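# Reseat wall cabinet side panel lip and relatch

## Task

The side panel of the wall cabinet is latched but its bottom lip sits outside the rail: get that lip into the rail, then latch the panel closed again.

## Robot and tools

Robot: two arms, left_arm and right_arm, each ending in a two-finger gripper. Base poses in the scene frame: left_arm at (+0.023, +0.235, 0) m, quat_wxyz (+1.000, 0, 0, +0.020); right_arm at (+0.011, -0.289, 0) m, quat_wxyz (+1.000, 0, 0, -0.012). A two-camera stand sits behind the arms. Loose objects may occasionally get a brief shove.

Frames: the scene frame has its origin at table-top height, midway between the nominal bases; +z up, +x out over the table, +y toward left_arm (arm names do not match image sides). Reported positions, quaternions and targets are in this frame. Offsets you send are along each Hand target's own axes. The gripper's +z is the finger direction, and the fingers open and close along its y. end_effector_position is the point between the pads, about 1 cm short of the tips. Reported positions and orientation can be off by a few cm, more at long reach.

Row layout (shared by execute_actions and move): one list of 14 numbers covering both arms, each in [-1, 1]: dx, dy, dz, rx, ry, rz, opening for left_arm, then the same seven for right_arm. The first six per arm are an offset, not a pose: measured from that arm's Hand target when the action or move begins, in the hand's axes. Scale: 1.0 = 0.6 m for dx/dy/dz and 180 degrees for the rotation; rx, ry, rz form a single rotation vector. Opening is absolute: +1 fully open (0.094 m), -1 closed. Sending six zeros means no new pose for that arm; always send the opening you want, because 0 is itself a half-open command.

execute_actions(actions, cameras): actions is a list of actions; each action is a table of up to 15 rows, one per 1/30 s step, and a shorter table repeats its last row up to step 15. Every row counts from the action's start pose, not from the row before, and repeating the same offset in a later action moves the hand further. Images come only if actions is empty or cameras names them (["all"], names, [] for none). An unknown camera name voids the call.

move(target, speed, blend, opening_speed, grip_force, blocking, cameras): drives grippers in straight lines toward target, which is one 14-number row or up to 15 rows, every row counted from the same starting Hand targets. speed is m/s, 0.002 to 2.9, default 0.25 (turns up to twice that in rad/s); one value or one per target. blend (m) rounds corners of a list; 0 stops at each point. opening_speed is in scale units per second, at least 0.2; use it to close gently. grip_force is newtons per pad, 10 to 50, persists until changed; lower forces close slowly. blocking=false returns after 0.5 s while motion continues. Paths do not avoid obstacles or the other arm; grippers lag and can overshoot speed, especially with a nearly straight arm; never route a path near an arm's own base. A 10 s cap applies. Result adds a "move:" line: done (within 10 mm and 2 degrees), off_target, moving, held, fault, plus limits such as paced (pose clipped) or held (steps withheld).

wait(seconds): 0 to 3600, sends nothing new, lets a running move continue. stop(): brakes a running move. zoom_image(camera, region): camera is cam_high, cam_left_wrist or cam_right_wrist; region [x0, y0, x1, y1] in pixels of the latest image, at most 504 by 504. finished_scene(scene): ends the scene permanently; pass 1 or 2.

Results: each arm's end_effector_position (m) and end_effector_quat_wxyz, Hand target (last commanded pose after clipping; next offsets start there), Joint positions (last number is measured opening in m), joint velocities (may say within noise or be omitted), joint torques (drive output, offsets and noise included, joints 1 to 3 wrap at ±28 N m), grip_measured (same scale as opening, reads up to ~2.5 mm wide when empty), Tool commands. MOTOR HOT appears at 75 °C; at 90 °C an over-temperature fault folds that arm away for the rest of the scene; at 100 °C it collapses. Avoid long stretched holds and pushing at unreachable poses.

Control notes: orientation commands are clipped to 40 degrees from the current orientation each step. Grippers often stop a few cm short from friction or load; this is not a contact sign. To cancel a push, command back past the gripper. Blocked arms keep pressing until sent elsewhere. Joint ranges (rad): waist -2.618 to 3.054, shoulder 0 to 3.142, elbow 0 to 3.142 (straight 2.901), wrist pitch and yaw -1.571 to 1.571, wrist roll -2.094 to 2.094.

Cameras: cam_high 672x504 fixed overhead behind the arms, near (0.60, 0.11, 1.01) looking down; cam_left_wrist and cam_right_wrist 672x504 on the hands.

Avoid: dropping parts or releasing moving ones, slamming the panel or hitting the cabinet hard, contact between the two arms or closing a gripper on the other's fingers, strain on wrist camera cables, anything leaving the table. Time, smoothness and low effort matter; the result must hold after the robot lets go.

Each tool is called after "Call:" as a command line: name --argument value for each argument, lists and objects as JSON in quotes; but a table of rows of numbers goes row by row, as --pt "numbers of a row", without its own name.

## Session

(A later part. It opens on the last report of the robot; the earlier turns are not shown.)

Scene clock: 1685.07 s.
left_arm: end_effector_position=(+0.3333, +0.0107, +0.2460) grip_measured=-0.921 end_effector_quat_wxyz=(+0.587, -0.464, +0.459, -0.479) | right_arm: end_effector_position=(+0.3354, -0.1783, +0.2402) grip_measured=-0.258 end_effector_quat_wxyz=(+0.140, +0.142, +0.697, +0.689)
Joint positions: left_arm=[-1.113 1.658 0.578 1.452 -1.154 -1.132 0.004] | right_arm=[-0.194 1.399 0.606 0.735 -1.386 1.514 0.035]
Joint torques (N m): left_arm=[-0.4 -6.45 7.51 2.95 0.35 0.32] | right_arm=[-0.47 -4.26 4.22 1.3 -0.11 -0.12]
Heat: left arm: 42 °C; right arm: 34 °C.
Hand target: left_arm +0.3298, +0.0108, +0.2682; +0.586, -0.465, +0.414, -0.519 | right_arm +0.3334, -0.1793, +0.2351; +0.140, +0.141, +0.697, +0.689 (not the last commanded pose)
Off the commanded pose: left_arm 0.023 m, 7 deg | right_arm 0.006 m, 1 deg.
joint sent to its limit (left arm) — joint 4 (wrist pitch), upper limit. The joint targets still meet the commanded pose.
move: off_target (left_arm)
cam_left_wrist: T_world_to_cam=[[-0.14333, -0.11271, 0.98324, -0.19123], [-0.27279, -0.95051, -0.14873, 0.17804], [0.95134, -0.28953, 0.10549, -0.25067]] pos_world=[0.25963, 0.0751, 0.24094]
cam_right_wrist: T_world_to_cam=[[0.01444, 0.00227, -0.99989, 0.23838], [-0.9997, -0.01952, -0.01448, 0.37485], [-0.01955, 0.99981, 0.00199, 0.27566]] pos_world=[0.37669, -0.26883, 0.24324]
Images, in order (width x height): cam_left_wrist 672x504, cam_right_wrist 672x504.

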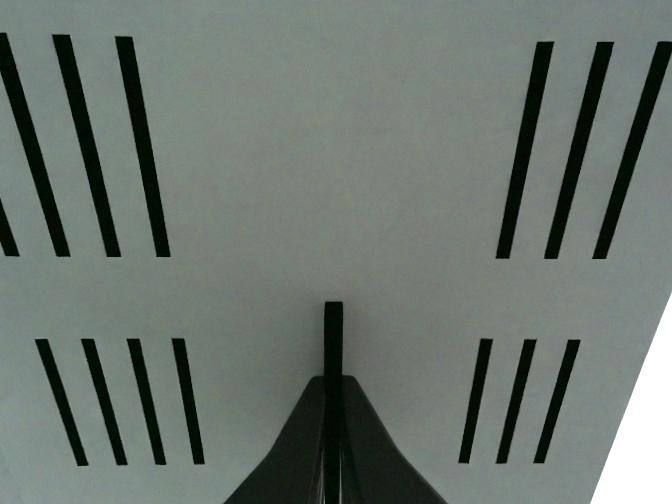

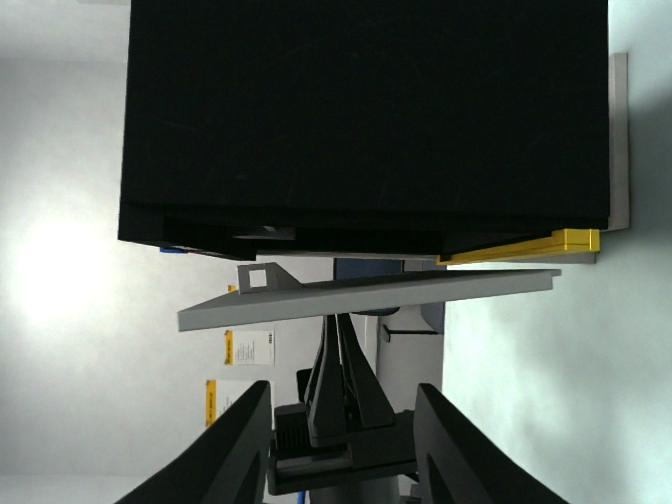

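Call:
zoom_image --camera "cam_right_wrist" --region '[430, 190, 630, 310]'

Call:
zoom_image --camera "cam_right_wrist" --region '[160, 200, 360, 350]'

Scaled by 2.520 from the camera's image (finer frame: 960x720).

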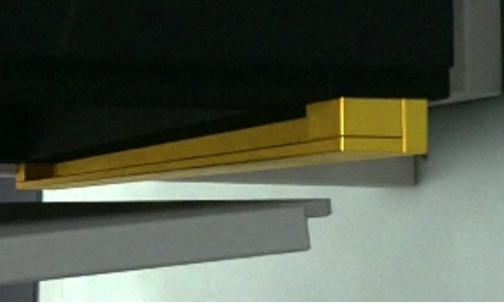

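Scaled by 2.520 from the camera's image (finer frame: 960x720).

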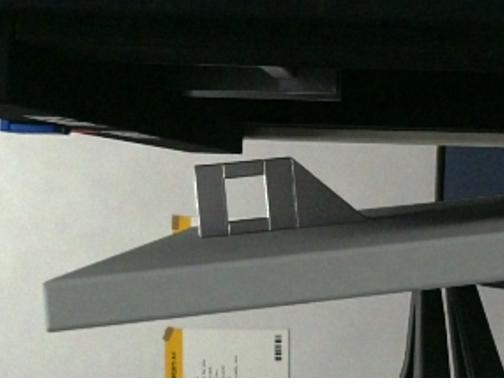

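Call:
move --target '[-0.005, -0.0161, 0.0043, 0, 0, 0, -1.0, 0.0156, -0.1333, 0.0368, 0, 0, 0, -0.255]' --speed 0.1 --cameras '["cam_right_wrist"]'

Scene clock: 1776.23 s.
left_arm: end_effector_position=(+0.3333, +0.0108, +0.2460) grip_measured=-0.921 end_effector_quat_wxyz=(+0.593, -0.458, +0.465, -0.471) | right_arm: end_effector_position=(+0.3344, -0.1580, +0.1589) grip_measured=-0.258 end_effector_quat_wxyz=(+0.136, +0.140, +0.699, +0.688)
Joint positions: left_arm=[-1.113 1.658 0.578 1.452 -1.155 -1.107 0.004] | right_arm=[-0.118 1.699 0.442 1.196 -1.318 1.514 0.035]
Joint torques (N m): left_arm=[0.16 -8.79 7.88 2.96 0.44 0.33] | right_arm=[0.72 -4.93 2.65 1.39 0.08 -0.11]
Heat: left arm: 46 °C; right arm: 33 °C.
Hand target: left_arm +0.3298, +0.0138, +0.2782; +0.586, -0.465, +0.414, -0.519 | right_arm +0.3330, -0.1562, +0.1548; +0.140, +0.141, +0.697, +0.689
Off the commanded pose: left_arm 0.033 m, 8 deg | right_arm 0.005 m, 0 deg.
joint sent to its limit (left arm) — joint 4 (wrist pitch), upper limit. The joint targets still meet the commanded pose.
move: off_target (left_arm)
cam_right_wrist: T_world_to_cam=[[0.01071, -0.00102, -0.99994, 0.15784], [-0.99956, -0.02765, -0.01068, 0.37121], [-0.02764, 0.99962, -0.00131, 0.25875]] pos_world=[0.37651, -0.24823, 0.16214]

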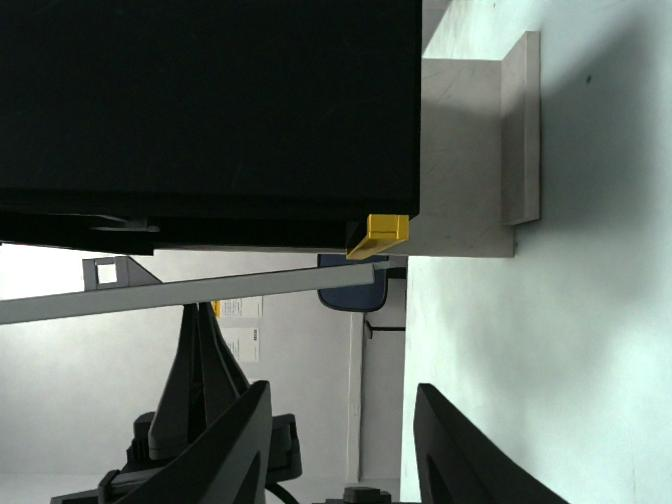

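Call:
execute_actions --actions '[]'

Scene clock: 1837.63 s.
left_arm: end_effector_position=(+0.3333, +0.0108, +0.2460) grip_measured=-0.921 end_effector_quat_wxyz=(+0.593, -0.458, +0.465, -0.471) | right_arm: end_effector_position=(+0.3344, -0.1580, +0.1590) grip_measured=-0.258 end_effector_quat_wxyz=(+0.137, +0.140, +0.699, +0.688)
Joint positions: left_arm=[-1.113 1.658 0.578 1.452 -1.155 -1.107 0.004] | right_arm=[-0.118 1.699 0.442 1.196 -1.318 1.514 0.035]
Joint velocities: within noise
Joint torques (N m): left_arm=[0.13 -8.85 7.9 2.95 0.45 0.32] | right_arm=[0.7 -4.96 2.65 1.45 0.08 -0.08]
Heat: left arm: 48 °C; right arm: 35 °C.
Hand target: left_arm +0.3298, +0.0138, +0.2782; +0.586, -0.465, +0.414, -0.519 | right_arm +0.3330, -0.1562, +0.1548; +0.140, +0.141, +0.697, +0.689
Tool commands: left_gripper/opening=-1.0 right_gripper/opening=-0.255
Off the commanded pose: left_arm 0.033 m, 8 deg | right_arm 0.005 m, 0 deg.
camera_calibration:
cam_left_wrist: T_world_to_cam=[[-0.14007, -0.13791, 0.98049, -0.19134], [-0.26937, -0.9476, -0.17176, 0.18256], [0.9528, -0.28817, 0.09558, -0.24869]] pos_world=[0.25933, 0.07493, 0.24274]
cam_right_wrist: T_world_to_cam=[[0.01111, -0.00101, -0.99994, 0.15779], [-0.99956, -0.02765, -0.01108, 0.37128], [-0.02764, 0.99962, -0.00131, 0.25875]] pos_world=[0.37651, -0.24823, 0.16224]

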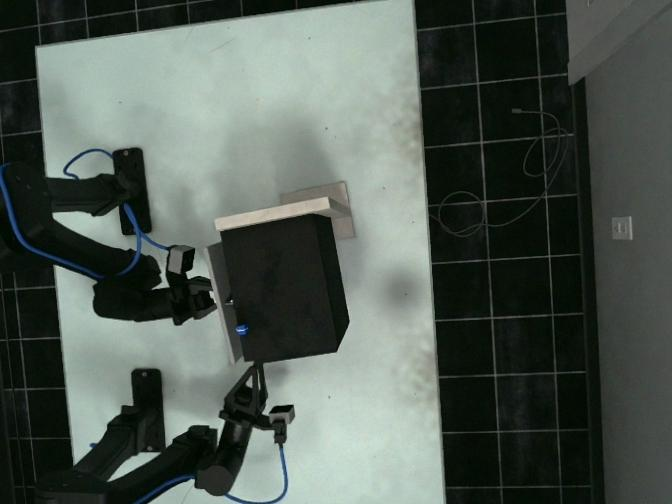

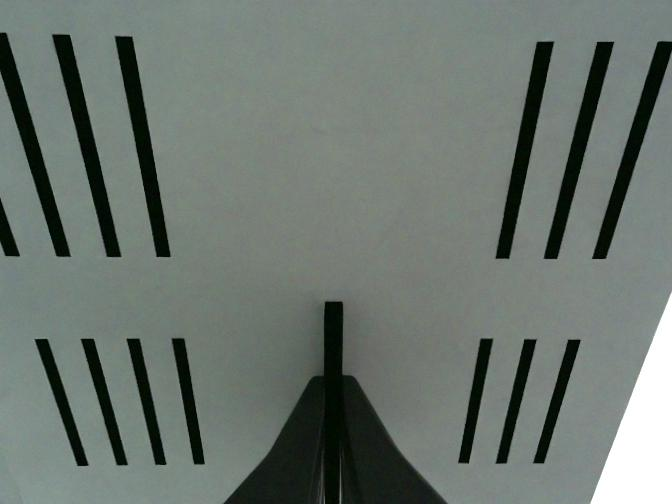

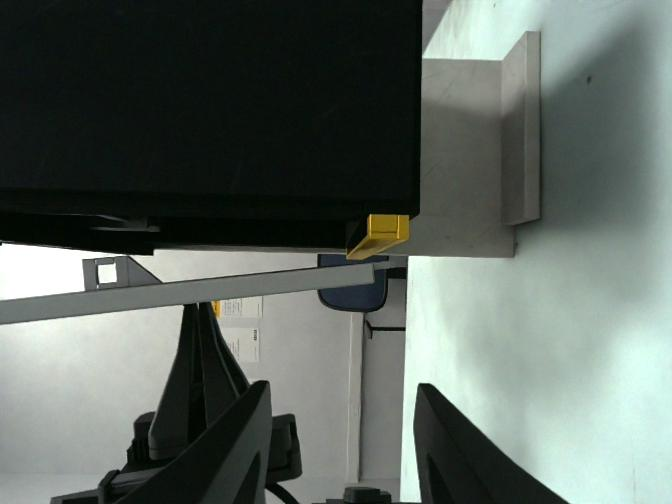

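Call:
zoom_image --camera "cam_right_wrist" --region '[260, 180, 450, 320]'

Scaled by 2.653 from the camera's image (finer frame: 960x720).

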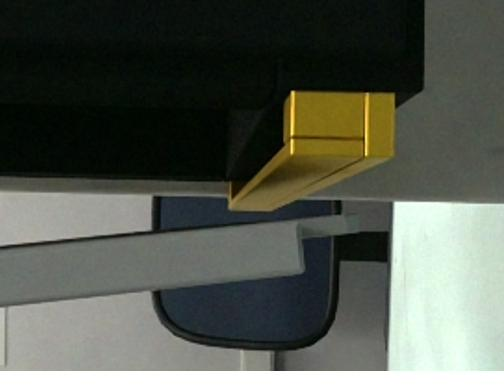

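Call:
move --pt "0 -0.0325 0.0075 -0.0222 0 0 -1.0 0 0 0 0 0 0 -0.255" --speed 0.03 --cameras '["cam_right_wrist"]'

Scene clock: 1894.13 s.
left_arm: end_effector_position=(+0.3326, +0.0151, +0.2670) grip_measured=-0.921 end_effector_quat_wxyz=(+0.580, -0.477, +0.465, -0.469) | right_arm: end_effector_position=(+0.3344, -0.1580, +0.1590) grip_measured=-0.258 end_effector_quat_wxyz=(+0.137, +0.140, +0.699, +0.688)
Joint positions: left_arm=[-1.113 1.531 0.62 1.211 -1.176 -1.2 0.004] | right_arm=[-0.118 1.699 0.442 1.196 -1.318 1.514 0.035]
Joint torques (N m): left_arm=[-0.62 -9.65 10.73 2.03 0.23 0.12] | right_arm=[0.69 -5.16 2.7 1.37 0.08 -0.11]
Heat: left arm: 49 °C; right arm: 35 °C.
Hand target: left_arm +0.3298, +0.0137, +0.2982; +0.569, -0.485, +0.432, -0.504 | right_arm +0.3329, -0.1562, +0.1550; +0.139, +0.141, +0.699, +0.687
Off the commanded pose: left_arm 0.031 m, 6 deg | right_arm 0.005 m, 0 deg.
move: off_target (left_arm)
cam_right_wrist: T_world_to_cam=[[0.01111, -0.00101, -0.99994, 0.15779], [-0.99956, -0.02765, -0.01108, 0.37128], [-0.02764, 0.99962, -0.00131, 0.25875]] pos_world=[0.37651, -0.24823, 0.16224]

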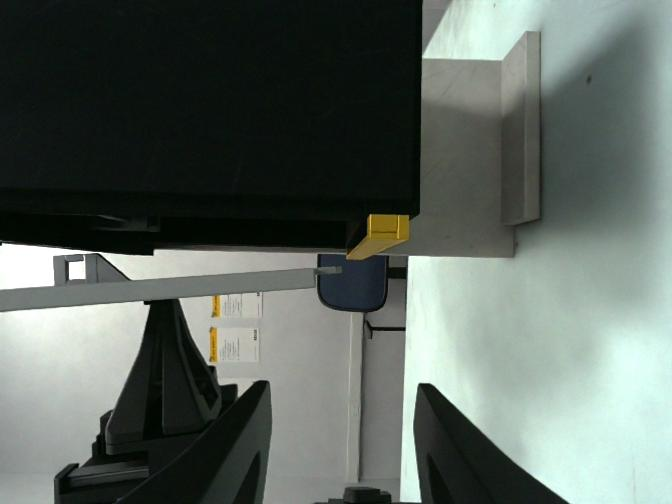

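Call:
zoom_image --camera "cam_right_wrist" --region '[240, 180, 430, 320]'

Call:
move --pt "0 0 0 0 0 -0.03 -1.0 0 0 0 0 0 0 -0.255" --speed 0.05 --cameras '["cam_right_wrist"]'

Scaled by 2.653 from the camera's image (finer frame: 960x720).

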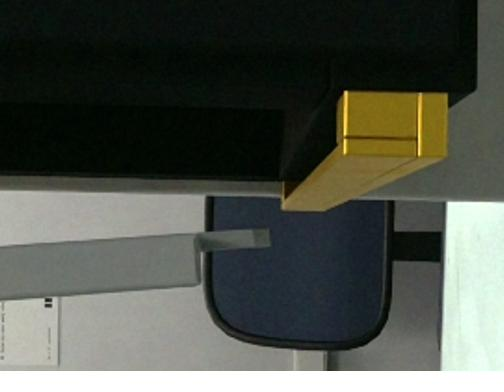

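Scene clock: 1922.27 s.
left_arm: end_effector_position=(+0.3326, +0.0151, +0.2669) grip_measured=-0.921 end_effector_quat_wxyz=(+0.558, -0.498, +0.442, -0.495) | right_arm: end_effector_position=(+0.3344, -0.1580, +0.1590) grip_measured=-0.258 end_effector_quat_wxyz=(+0.137, +0.140, +0.699, +0.688)
Joint positions: left_arm=[-1.113 1.531 0.62 1.21 -1.176 -1.293 0.004] | right_arm=[-0.118 1.699 0.442 1.196 -1.318 1.514 0.035]
Joint torques (N m): left_arm=[-0.65 -9.69 10.61 2.04 0.23 0.11] | right_arm=[0.69 -5.16 2.69 1.37 0.08 -0.12]
Heat: left arm: 46 °C; right arm: 35 °C.
Hand target: left_arm +0.3298, +0.0137, +0.2982; +0.545, -0.505, +0.408, -0.531 | right_arm +0.3329, -0.1562, +0.1550; +0.139, +0.141, +0.699, +0.687
Off the commanded pose: left_arm 0.032 m, 6 deg | right_arm 0.005 m, 0 deg.
move: off_target (left_arm)
cam_right_wrist: T_world_to_cam=[[0.01111, -0.00101, -0.99994, 0.15779], [-0.99956, -0.02765, -0.01108, 0.37128], [-0.02764, 0.99962, -0.00131, 0.25875]] pos_world=[0.37651, -0.24823, 0.16224]

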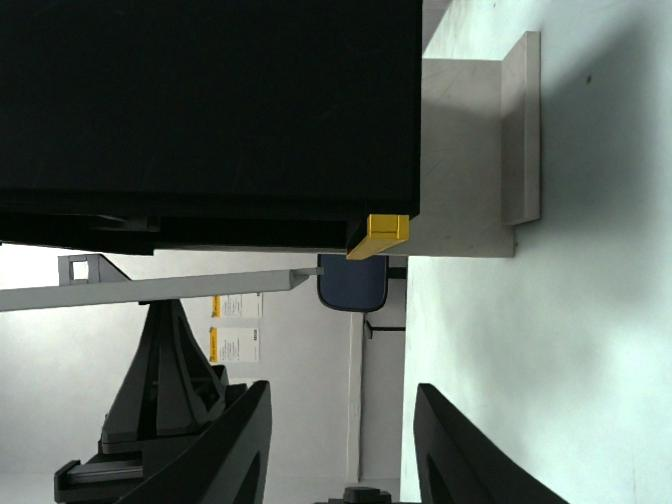

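Call:
zoom_image --camera "cam_right_wrist" --region '[240, 200, 420, 320]'

Scaled by 2.800 from the camera's image (finer frame: 960x720).

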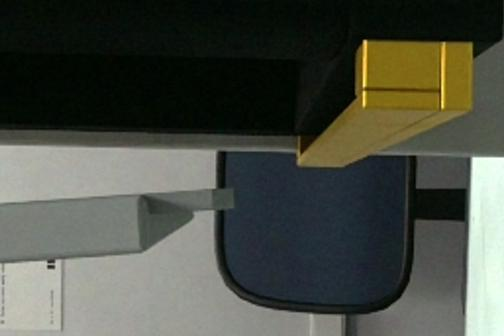

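Call:
move --pt "0 0 0 0.0222 0 -0.004 -1.0 0 0 0 0 0 0 -0.255" --speed 0.05 --cameras '["cam_right_wrist"]'

Scene clock: 1992.07 s.
left_arm: end_effector_position=(+0.3310, +0.0181, +0.2786) grip_measured=-0.921 end_effector_quat_wxyz=(+0.565, -0.496, +0.412, -0.515) | right_arm: end_effector_position=(+0.3344, -0.1580, +0.1590) grip_measured=-0.258 end_effector_quat_wxyz=(+0.137, +0.140, +0.699, +0.688)
Joint positions: left_arm=[-1.113 1.573 0.62 1.405 -1.176 -1.195 0.004] | right_arm=[-0.118 1.699 0.442 1.196 -1.318 1.514 0.035]
Joint torques (N m): left_arm=[-0.16 -5.79 8.59 2.46 0.65 0.32] | right_arm=[0.7 -5.18 2.7 1.37 0.08 -0.11]
Heat: left arm: 43 °C; right arm: 35 °C.
Hand target: left_arm +0.3298, +0.0137, +0.2982; +0.559, -0.488, +0.387, -0.548 | right_arm +0.3329, -0.1562, +0.1550; +0.139, +0.141, +0.699, +0.687
Off the commanded pose: left_arm 0.020 m, 5 deg | right_arm 0.005 m, 0 deg.
move: off_target (left_arm)
cam_right_wrist: T_world_to_cam=[[0.01111, -0.00101, -0.99994, 0.15779], [-0.99956, -0.02765, -0.01108, 0.37128], [-0.02764, 0.99962, -0.00131, 0.25875]] pos_world=[0.37651, -0.24823, 0.16224]

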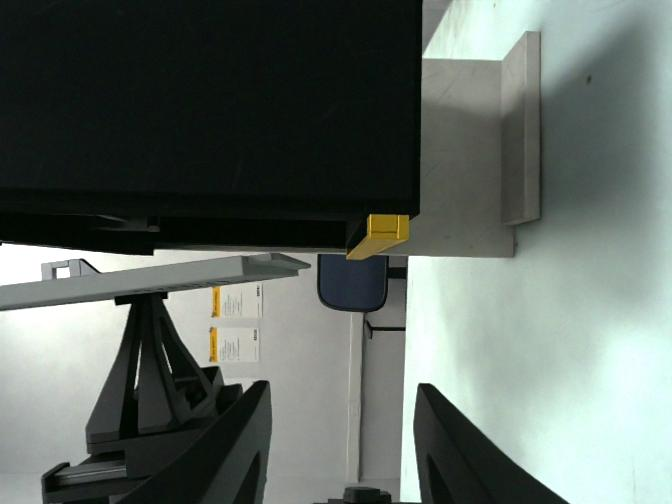

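Call:
move --pt "0.00555 0.01993 0.0092 0 0 0.009 -1.0 0 0 0 0 0 0 -0.255" --speed 0.03 --cameras '["cam_right_wrist"]'

Scene clock: 2021.17 s.
left_arm: end_effector_position=(+0.3368, +0.0136, +0.2646) grip_measured=-0.921 end_effector_quat_wxyz=(+0.572, -0.489, +0.426, -0.502) | right_arm: end_effector_position=(+0.3344, -0.1580, +0.1590) grip_measured=-0.258 end_effector_quat_wxyz=(+0.137, +0.140, +0.699, +0.688)
Joint positions: left_arm=[-1.102 1.625 0.62 1.419 -1.166 -1.189 0.004] | right_arm=[-0.118 1.699 0.442 1.196 -1.318 1.514 0.035]
Joint torques (N m): left_arm=[0.76 -6.11 8.99 2.63 0.7 0.31] | right_arm=[0.69 -5.18 2.69 1.37 0.08 -0.12]
Heat: left arm: 44 °C; right arm: 35 °C.
Hand target: left_arm +0.3383, +0.0101, +0.2882; +0.566, -0.483, +0.393, -0.540 | right_arm +0.3329, -0.1562, +0.1550; +0.139, +0.141, +0.699, +0.687
Off the commanded pose: left_arm 0.024 m, 6 deg | right_arm 0.005 m, 0 deg.
move: off_target (left_arm)
cam_right_wrist: T_world_to_cam=[[0.01111, -0.00101, -0.99994, 0.15779], [-0.99956, -0.02765, -0.01108, 0.37128], [-0.02764, 0.99962, -0.00131, 0.25875]] pos_world=[0.37651, -0.24823, 0.16224]

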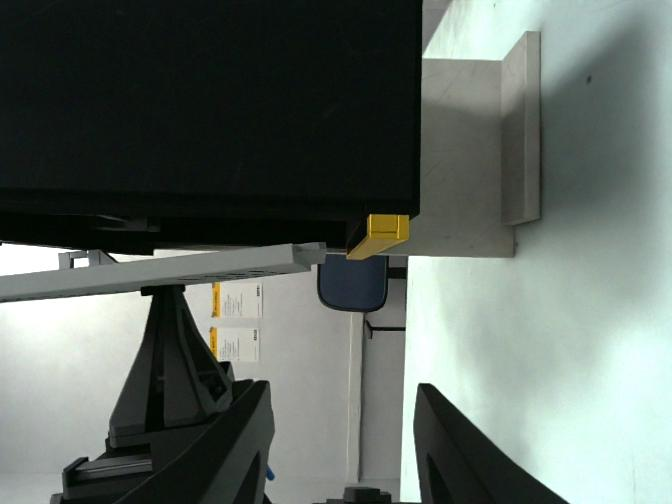

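Call:
zoom_image --camera "cam_right_wrist" --region '[240, 200, 420, 320]'

Scaled by 2.800 from the camera's image (finer frame: 960x720).

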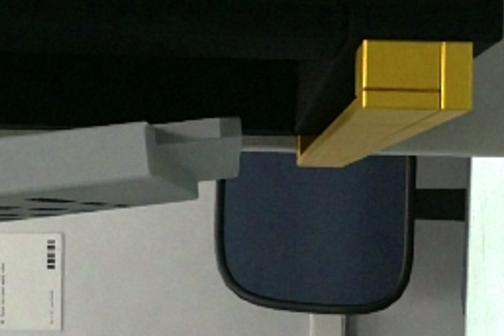

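Call:
move --pt "-0.0001 0.0034 0.0146 0 0.0049 -0.0041 -1.0 0 0 0 0 0 0 -0.255" --speed 0.03 --cameras '["cam_right_wrist"]'

Call:
zoom_image --camera "cam_right_wrist" --region '[240, 200, 420, 320]'

Scene clock: 2065.13 s.
left_arm: end_effector_position=(+0.3417, +0.0146, +0.2655) grip_measured=-0.921 end_effector_quat_wxyz=(+0.567, -0.489, +0.421, -0.512) | right_arm: end_effector_position=(+0.3344, -0.1580, +0.1590) grip_measured=-0.258 end_effector_quat_wxyz=(+0.137, +0.140, +0.699, +0.688)
Joint positions: left_arm=[-1.083 1.625 0.62 1.411 -1.137 -1.222 0.004] | right_arm=[-0.118 1.699 0.442 1.196 -1.318 1.514 0.035]
Joint torques (N m): left_arm=[2.04 -6.58 9.33 2.27 0.85 0.14] | right_arm=[0.7 -5.16 2.7 1.37 0.08 -0.12]
Heat: left arm: 49 °C; right arm: 35 °C.
Hand target: left_arm +0.3472, +0.0112, +0.2882; +0.560, -0.481, +0.395, -0.547 | right_arm +0.3329, -0.1562, +0.1550; +0.139, +0.141, +0.699, +0.687
Off the commanded pose: left_arm 0.024 m, 5 deg | right_arm 0.005 m, 0 deg.
move: off_target (left_arm)
cam_right_wrist: T_world_to_cam=[[0.01111, -0.00101, -0.99994, 0.15779], [-0.99956, -0.02765, -0.01108, 0.37128], [-0.02764, 0.99962, -0.00131, 0.25875]] pos_world=[0.37651, -0.24823, 0.16224]

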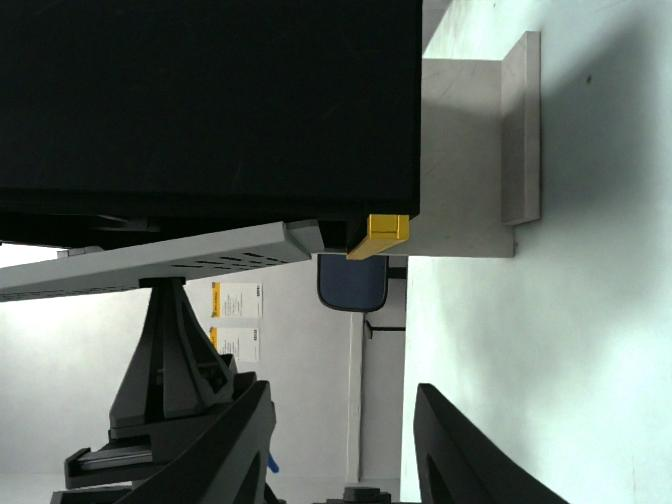

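Scaled by 2.800 from the camera's image (finer frame: 960x720).

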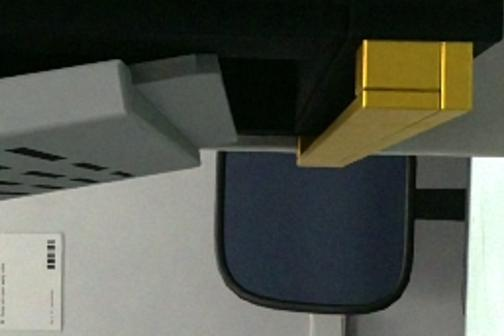

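Call:
zoom_image --camera "cam_right_wrist" --region '[270, 205, 350, 265]'

Scaled by 6.300 from the camera's image (finer frame: 960x720).

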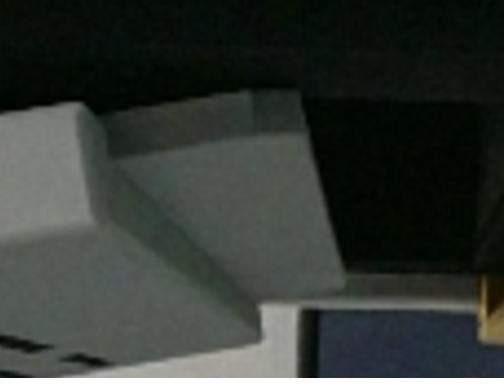

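Call:
zoom_image --camera "cam_right_wrist" --region '[0, 190, 300, 320]'

Scaled by 1.680 from the camera's image (finer frame: 960x720).

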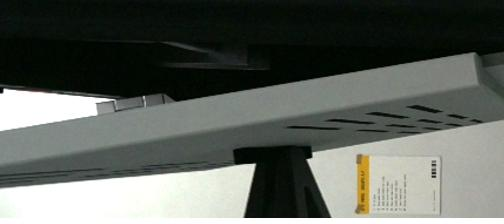

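Call:
zoom_image --camera "cam_right_wrist" --region '[330, 0, 550, 220]'

Scaled by 2.291 from the camera's image (finer frame: 960x720).

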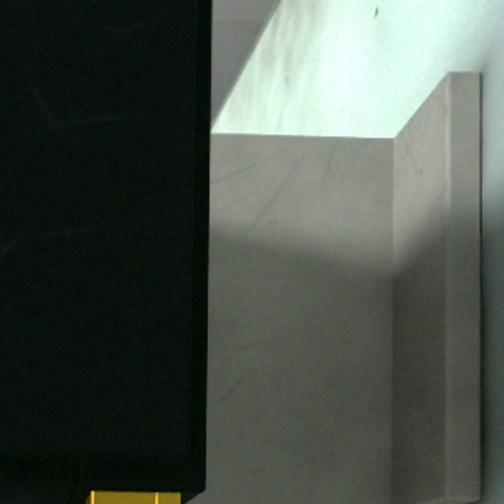

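Call:
zoom_image --camera "cam_right_wrist" --region '[0, 180, 180, 300]'

Scaled by 2.800 from the camera's image (finer frame: 960x720).

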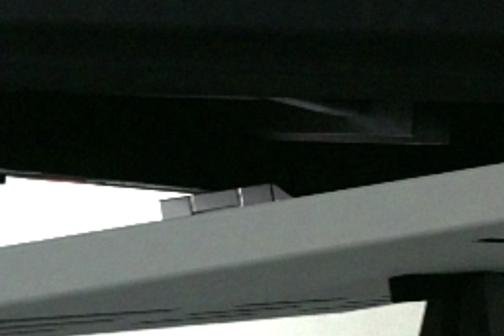

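Call:
move --pt "0 0 0 0 0 0 -1.0 -0.015 0.1333 -0.0353 0 0 0 -0.255" --speed 0.12 --cameras '["cam_right_wrist", "cam_high"]'

Scene clock: 2238.60 s.
left_arm: end_effector_position=(+0.3417, +0.0146, +0.2655) grip_measured=-0.921 end_effector_quat_wxyz=(+0.567, -0.489, +0.422, -0.512) | right_arm: end_effector_position=(+0.3316, -0.1760, +0.2167) grip_measured=-0.258 end_effector_quat_wxyz=(+0.114, +0.169, +0.695, +0.689)
Joint positions: left_arm=[-1.083 1.625 0.62 1.411 -1.136 -1.222 0.004] | right_arm=[-0.188 1.431 0.55 0.76 -1.377 1.528 0.035]
Joint torques (N m): left_arm=[1.94 -6.64 9.32 2.27 0.85 0.15] | right_arm=[-0.55 -6.95 8.27 1.19 -0.18 -0.23]
Heat: left arm: 42 °C; right arm: 35 °C.
Hand target: left_arm +0.3472, +0.0112, +0.2882; +0.560, -0.481, +0.395, -0.547 | right_arm +0.3334, -0.1780, +0.2353; +0.139, +0.141, +0.699, +0.687
Off the commanded pose: left_arm 0.024 m, 5 deg | right_arm 0.019 m, 4 deg.
move: off_target (right_arm)
cam_right_wrist: T_world_to_cam=[[-0.05937, 0.02027, -0.99803, 0.24215], [-0.99811, -0.01706, 0.05903, 0.35479], [-0.01583, 0.99965, 0.02125, 0.26789]] pos_world=[0.37274, -0.26665, 0.21504]
Images, in order (width x height): cam_high 672x504, cam_right_wrist 672x504.

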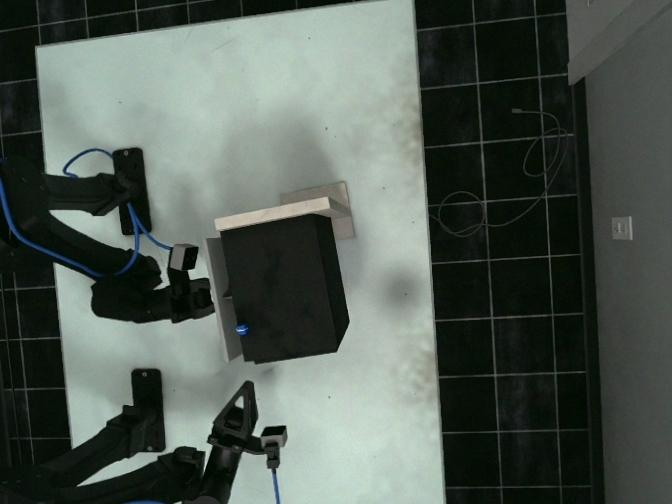

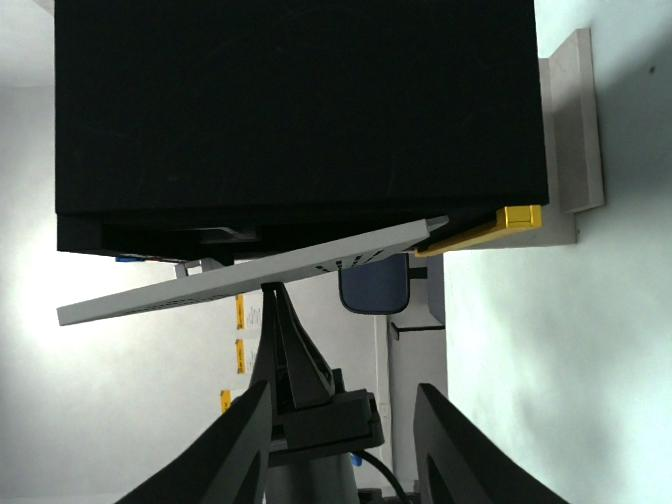

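Call:
zoom_image --camera "cam_right_wrist" --region '[40, 180, 300, 340]'

Call:
zoom_image --camera "cam_right_wrist" --region '[300, 160, 560, 320]'

Scaled by 1.938 from the camera's image (finer frame: 960x720).

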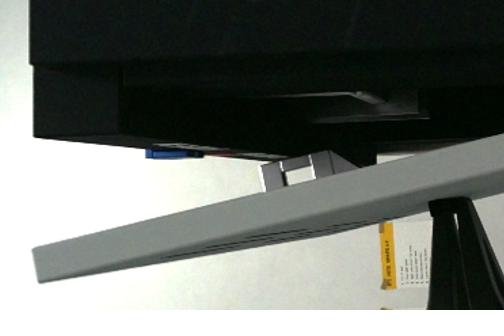

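Scaled by 1.938 from the camera's image (finer frame: 960x720).

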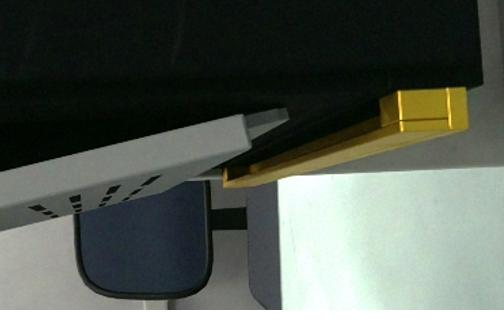

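Call:
zoom_image --camera "cam_high" --region '[180, 220, 280, 380]'

Scaled by 3.150 from the camera's image (finer frame: 960x720).

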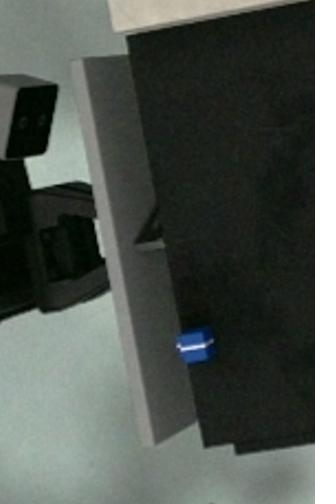

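Call:
move --pt "0.0002 -0.0016 -0.0068 0.0167 0 0 -1.0 0 0 0 0 0 0 -0.255" --speed 0.03 --cameras '["cam_right_wrist", "cam_high"]'

Scene clock: 2566.63 s.
left_arm: end_effector_position=(+0.3418, +0.0145, +0.2652) grip_measured=-0.921 end_effector_quat_wxyz=(+0.571, -0.486, +0.418, -0.512) | right_arm: end_effector_position=(+0.3316, -0.1760, +0.2167) grip_measured=-0.258 end_effector_quat_wxyz=(+0.114, +0.169, +0.695, +0.689)
Joint positions: left_arm=[-1.083 1.647 0.62 1.464 -1.136 -1.191 0.004] | right_arm=[-0.188 1.431 0.55 0.76 -1.377 1.527 0.035]
Joint torques (N m): left_arm=[1.2 -5.94 7.84 2.77 0.97 0.37] | right_arm=[-0.51 -7.01 7.97 1.21 -0.18 -0.18]
Heat: left arm: 41 °C; right arm: 37 °C.
Hand target: left_arm +0.3431, +0.0107, +0.2882; +0.572, -0.466, +0.380, -0.557 | right_arm +0.3330, -0.1778, +0.2352; +0.140, +0.141, +0.697, +0.689 (not the last commanded pose)
Off the commanded pose: left_arm 0.023 m, 7 deg | right_arm 0.019 m, 4 deg.
joint sent to its limit (left arm) — joint 4 (wrist pitch), upper limit. The joint targets still meet the commanded pose.
move: off_target (left_arm)
cam_right_wrist: T_world_to_cam=[[-0.05947, 0.02017, -0.99803, 0.24216], [-0.99811, -0.01706, 0.05913, 0.35477], [-0.01583, 0.99965, 0.02115, 0.26791]] pos_world=[0.37274, -0.26665, 0.21504]
Images, in order (width x height): cam_high 672x504, cam_right_wrist 672x504.

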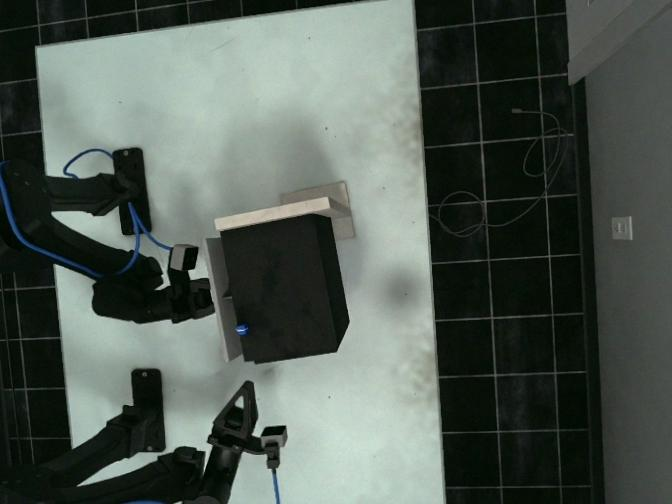

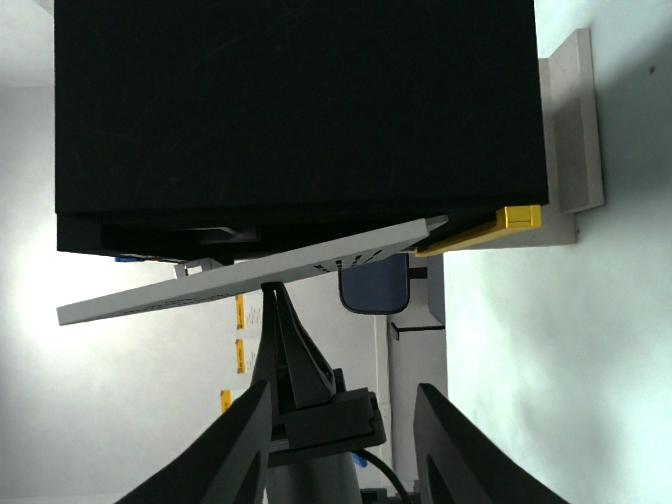

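Call:
move --pt "-0.0017 0.0191 -0.0055 0 0 0 -1.0 0 0 0 0 0 0 -0.255" --speed 0.03 --cameras '["cam_right_wrist", "cam_high"]'

Scene clock: 2582.30 s.
left_arm: end_effector_position=(+0.3420, +0.0139, +0.2641) grip_measured=-0.921 end_effector_quat_wxyz=(+0.569, -0.488, +0.414, -0.516) | right_arm: end_effector_position=(+0.3316, -0.1760, +0.2167) grip_measured=-0.258 end_effector_quat_wxyz=(+0.114, +0.169, +0.695, +0.689)
Joint positions: left_arm=[-1.083 1.657 0.62 1.48 -1.135 -1.197 0.004] | right_arm=[-0.188 1.431 0.55 0.76 -1.377 1.527 0.035]
Joint torques (N m): left_arm=[1.18 -5.29 6.13 2.6 0.94 0.11] | right_arm=[-0.53 -6.98 7.98 1.21 -0.17 -0.18]
Heat: left arm: 45 °C; right arm: 37 °C.
Hand target: left_arm +0.3431, +0.0107, +0.2763; +0.572, -0.466, +0.380, -0.558 | right_arm +0.3330, -0.1778, +0.2352; +0.140, +0.141, +0.697, +0.689
Off the commanded pose: left_arm 0.013 m, 7 deg | right_arm 0.019 m, 4 deg.
joint sent to its limit (left arm) — joint 4 (wrist pitch), upper limit. The joint targets still meet the commanded pose.
move: off_target (left_arm)
cam_right_wrist: T_world_to_cam=[[-0.05947, 0.02017, -0.99803, 0.24216], [-0.99811, -0.01706, 0.05913, 0.35477], [-0.01583, 0.99965, 0.02115, 0.26791]] pos_world=[0.37274, -0.26665, 0.21504]
Images, in order (width x height): cam_high 672x504, cam_right_wrist 672x504.

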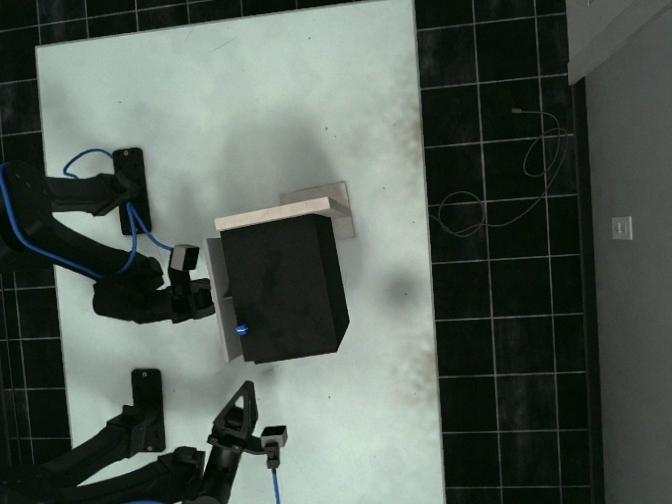

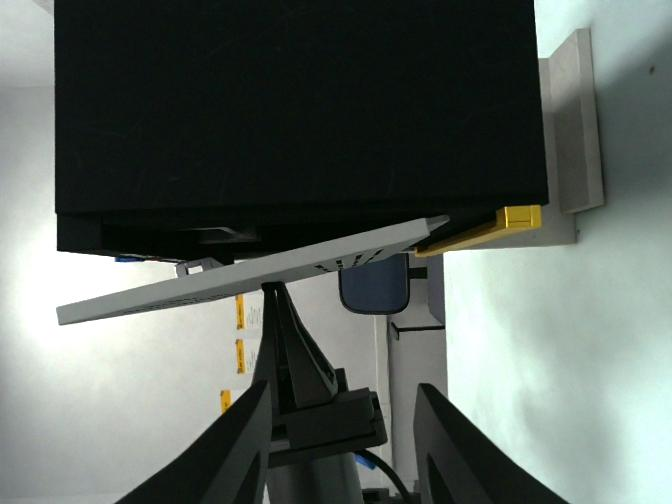

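Call:
move --pt "-0.0007 0.008 -0.0023 0 0 0 -1.0 0 0 0 0 0 0 -0.255" --speed 0.03

Call:
move --pt "-0.0007 0.008 -0.0023 0 0 0 -1.0 0 0 0 0 0 0 -0.255" --speed 0.03 --cameras '["cam_right_wrist"]'

Scene clock: 2592.53 s.
left_arm: end_effector_position=(+0.3427, +0.0105, +0.2576) grip_measured=-0.921 end_effector_quat_wxyz=(+0.565, -0.484, +0.421, -0.519) | right_arm: end_effector_position=(+0.3316, -0.1760, +0.2167) grip_measured=-0.258 end_effector_quat_wxyz=(+0.114, +0.169, +0.695, +0.689)
Joint positions: left_arm=[-1.083 1.672 0.612 1.48 -1.12 -1.215 0.004] | right_arm=[-0.188 1.431 0.55 0.76 -1.377 1.527 0.035]
Joint torques (N m): left_arm=[1.24 -5.94 6.13 2.63 0.76 0.15] | right_arm=[-0.51 -7.01 7.98 1.21 -0.18 -0.18]
Heat: left arm: 44 °C; right arm: 37 °C.
Hand target: left_arm +0.3431, +0.0107, +0.2713; +0.572, -0.466, +0.380, -0.558 | right_arm +0.3330, -0.1778, +0.2352; +0.140, +0.141, +0.697, +0.689
Off the commanded pose: left_arm 0.014 m, 7 deg | right_arm 0.019 m, 4 deg.
joint sent to its limit (left arm) — joint 4 (wrist pitch), upper limit. The joint targets are off in orientation, not in position.
move: off_target (left_arm)

Scene clock: 2593.73 s.
left_arm: end_effector_position=(+0.3442, +0.0104, +0.2519) grip_measured=-0.921 end_effector_quat_wxyz=(+0.563, -0.484, +0.424, -0.519) | right_arm: end_effector_position=(+0.3316, -0.1760, +0.2167) grip_measured=-0.258 end_effector_quat_wxyz=(+0.114, +0.169, +0.695, +0.689)
Joint positions: left_arm=[-1.078 1.683 0.604 1.48 -1.114 -1.233 0.004] | right_arm=[-0.188 1.431 0.55 0.76 -1.377 1.527 0.035]
Joint torques (N m): left_arm=[0.72 -6.38 6.06 2.65 0.67 0.19] | right_arm=[-0.53 -7.01 7.98 1.21 -0.18 -0.18]
Heat: left arm: 44 °C; right arm: 37 °C.
Hand target: left_arm +0.3431, +0.0107, +0.2662; +0.572, -0.466, +0.380, -0.558 | right_arm +0.3330, -0.1778, +0.2352; +0.140, +0.141, +0.697, +0.689
Off the commanded pose: left_arm 0.014 m, 7 deg | right_arm 0.019 m, 4 deg.
joint sent to its limit (left arm) — joint 4 (wrist pitch), upper limit. The joint targets are off in orientation, not in position.
move: off_target (left_arm)
cam_right_wrist: T_world_to_cam=[[-0.05947, 0.02017, -0.99803, 0.24216], [-0.99811, -0.01706, 0.05913, 0.35477], [-0.01583, 0.99965, 0.02115, 0.26791]] pos_world=[0.37274, -0.26665, 0.21504]

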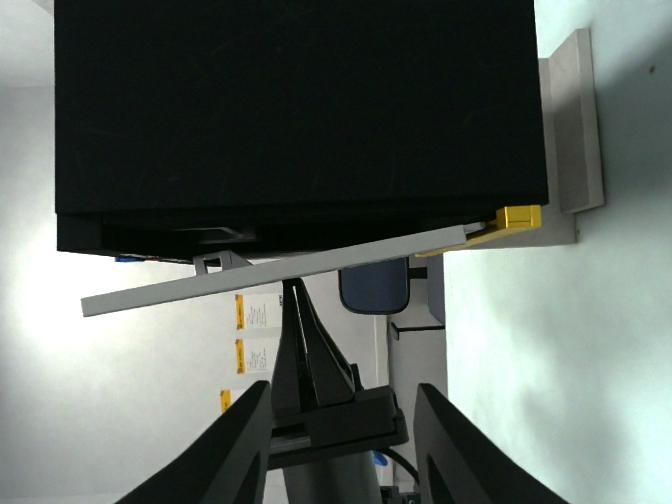

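Call:
zoom_image --camera "cam_right_wrist" --region '[400, 190, 560, 270]'

Call:
zoom_image --camera "cam_right_wrist" --region '[50, 190, 290, 330]'

Scaled by 3.150 from the camera's image (finer frame: 960x720).

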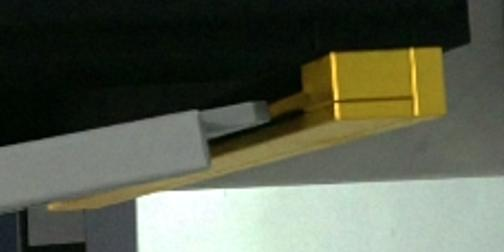

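Scaled by 2.100 from the camera's image (finer frame: 960x720).

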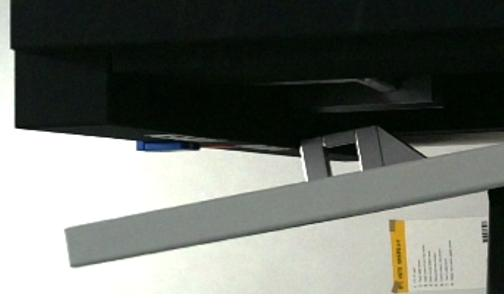

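Call:
move --pt "0 0 0 0 0 0 -1.0 -0.0008 -0.017 0.0262 0.2222 -0.0107 0.0039 -0.255" --speed 0.15 --cameras '["cam_right_wrist"]'

Scene clock: 2677.17 s.
left_arm: end_effector_position=(+0.3442, +0.0103, +0.2520) grip_measured=-0.921 end_effector_quat_wxyz=(+0.563, -0.484, +0.423, -0.519) | right_arm: end_effector_position=(+0.3335, -0.1652, +0.2143) grip_measured=-0.258 end_effector_quat_wxyz=(+0.077, +0.209, +0.886, +0.407)
Joint positions: left_arm=[-1.078 1.683 0.604 1.48 -1.114 -1.234 0.004] | right_arm=[0.019 1.442 1.266 -0.962 -0.762 0.636 0.035]
Joint torques (N m): left_arm=[0.7 -6.41 6.11 2.64 0.63 0.19] | right_arm=[0.68 -4.93 9.29 0.84 -0.32 -0.17]
Heat: left arm: 45 °C; right arm: 37 °C.
Hand target: left_arm +0.3431, +0.0107, +0.2662; +0.572, -0.466, +0.380, -0.558 | right_arm +0.3395, -0.1636, +0.2248; +0.091, +0.195, +0.887, +0.408
Off the commanded pose: left_arm 0.014 m, 7 deg | right_arm 0.012 m, 2 deg.
joint sent to its limit (left arm) — joint 4 (wrist pitch), upper limit. The joint targets are off in orientation, not in position.
move: off_target (right_arm)
cam_right_wrist: T_world_to_cam=[[-0.29142, -0.57353, -0.7656, 0.16911], [-0.95282, 0.10297, 0.28555, 0.31311], [-0.08493, 0.81269, -0.57648, 0.37746]] pos_world=[0.37968, -0.24202, 0.25766]

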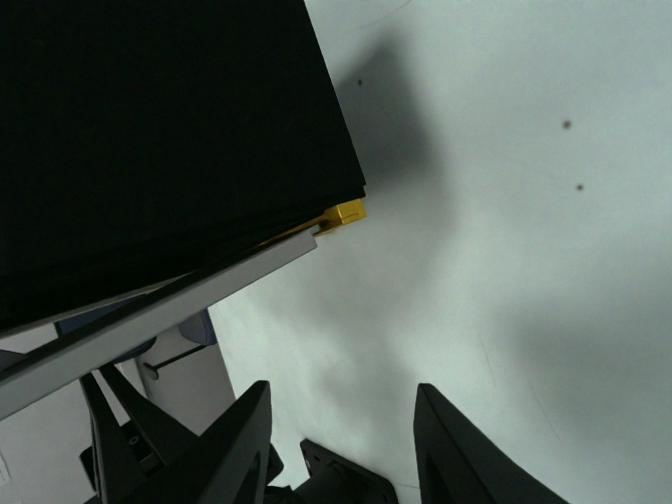

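Call:
zoom_image --camera "cam_right_wrist" --region '[250, 170, 390, 270]'

Scaled by 3.600 from the camera's image (finer frame: 960x720).

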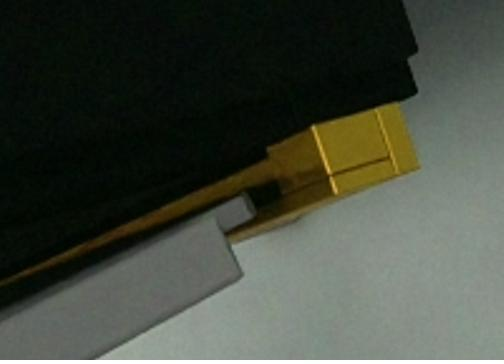

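Call:
zoom_image --camera "cam_right_wrist" --region '[290, 190, 370, 250]'

Scaled by 6.300 from the camera's image (finer frame: 960x720).

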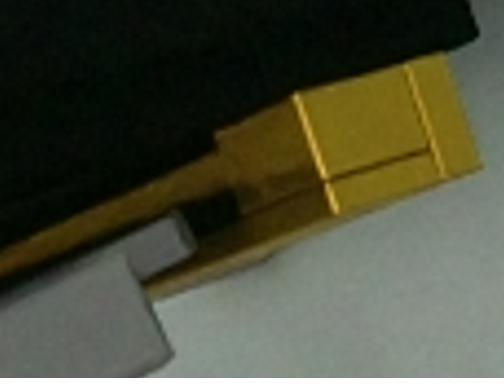

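Call:
move --pt "-0.01 0 0.0032 0.0004 -0.0048 0.004 -1.0 0 0 0 0 0 0 -0.255" --speed 0.03 --cameras '["cam_right_wrist"]'

Call:
zoom_image --camera "cam_right_wrist" --region '[270, 180, 370, 255]'

Scene clock: 2802.93 s.
left_arm: end_effector_position=(+0.3456, +0.0143, +0.2493) grip_measured=-0.921 end_effector_quat_wxyz=(+0.566, -0.485, +0.424, -0.514) | right_arm: end_effector_position=(+0.3334, -0.1653, +0.2142) grip_measured=-0.258 end_effector_quat_wxyz=(+0.077, +0.209, +0.886, +0.407)
Joint positions: left_arm=[-1.068 1.683 0.596 1.48 -1.114 -1.234 0.004] | right_arm=[0.019 1.442 1.266 -0.962 -0.761 0.635 0.035]
Joint torques (N m): left_arm=[0.92 -7.1 6.06 2.66 0.58 0.29] | right_arm=[0.66 -4.93 9.28 0.77 -0.31 -0.17]
Heat: left arm: 47 °C; right arm: 36 °C.
Hand target: left_arm +0.3443, +0.0169, +0.2662; +0.579, -0.468, +0.378, -0.551 | right_arm +0.3395, -0.1636, +0.2248; +0.091, +0.195, +0.887, +0.408
Off the commanded pose: left_arm 0.017 m, 7 deg | right_arm 0.012 m, 2 deg.
joint sent to its limit (left arm) — joint 4 (wrist pitch), upper limit. The joint targets are off in orientation, not in position.
move: off_target (left_arm)
cam_right_wrist: T_world_to_cam=[[-0.29151, -0.57393, -0.76527, 0.16888], [-0.95278, 0.10309, 0.28562, 0.31314], [-0.08503, 0.81239, -0.57688, 0.37748]] pos_world=[0.37968, -0.24201, 0.25756]

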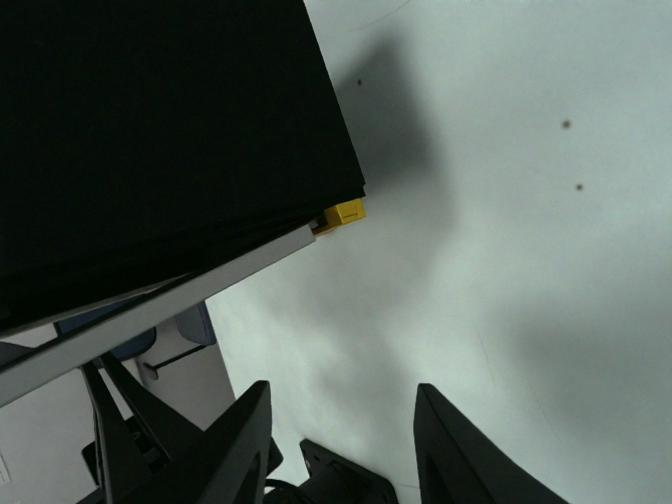

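Scaled by 5.040 from the camera's image (finer frame: 960x720).

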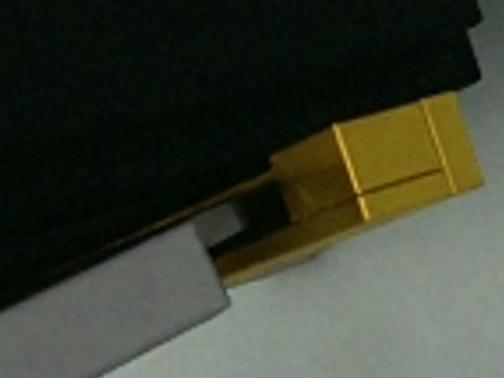

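Call:
move --pt "-0.0005 0.0064 -0.0018 0 0 0 -1.0 0 0 0 0 0 0 -0.255" --speed 0.03 --cameras '["cam_right_wrist"]'

Call:
zoom_image --camera "cam_right_wrist" --region '[270, 180, 370, 255]'

Scene clock: 2833.07 s.
left_arm: end_effector_position=(+0.3452, +0.0150, +0.2474) grip_measured=-0.921 end_effector_quat_wxyz=(+0.566, -0.485, +0.426, -0.512) | right_arm: end_effector_position=(+0.3334, -0.1653, +0.2142) grip_measured=-0.258 end_effector_quat_wxyz=(+0.077, +0.209, +0.886, +0.407)
Joint positions: left_arm=[-1.068 1.683 0.59 1.48 -1.114 -1.235 0.004] | right_arm=[0.019 1.442 1.266 -0.962 -0.761 0.635 0.035]
Joint torques (N m): left_arm=[0.87 -6.67 6.02 2.67 0.56 0.16] | right_arm=[0.65 -4.94 9.31 0.77 -0.31 -0.17]
Heat: left arm: 47 °C; right arm: 36 °C.
Hand target: left_arm +0.3444, +0.0168, +0.2623; +0.579, -0.468, +0.378, -0.551 | right_arm +0.3395, -0.1636, +0.2248; +0.091, +0.195, +0.887, +0.408
Off the commanded pose: left_arm 0.015 m, 7 deg | right_arm 0.012 m, 2 deg.
joint sent to its limit (left arm) — joint 4 (wrist pitch), upper limit. The joint targets are off in orientation, not in position.
move: off_target (left_arm)
cam_right_wrist: T_world_to_cam=[[-0.29151, -0.57393, -0.76527, 0.16888], [-0.95278, 0.10309, 0.28562, 0.31314], [-0.08503, 0.81239, -0.57688, 0.37748]] pos_world=[0.37968, -0.24201, 0.25756]

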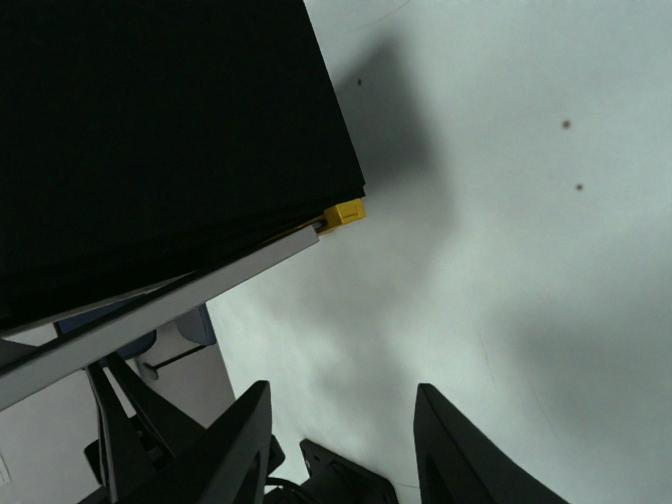

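Scaled by 5.040 from the camera's image (finer frame: 960x720).

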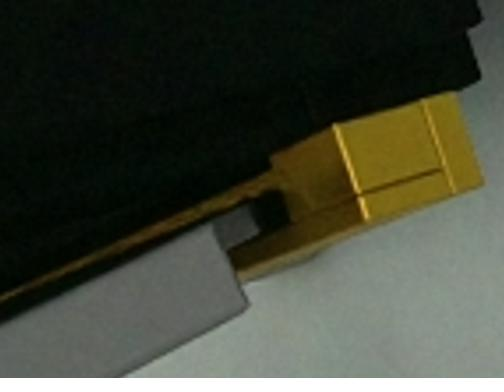

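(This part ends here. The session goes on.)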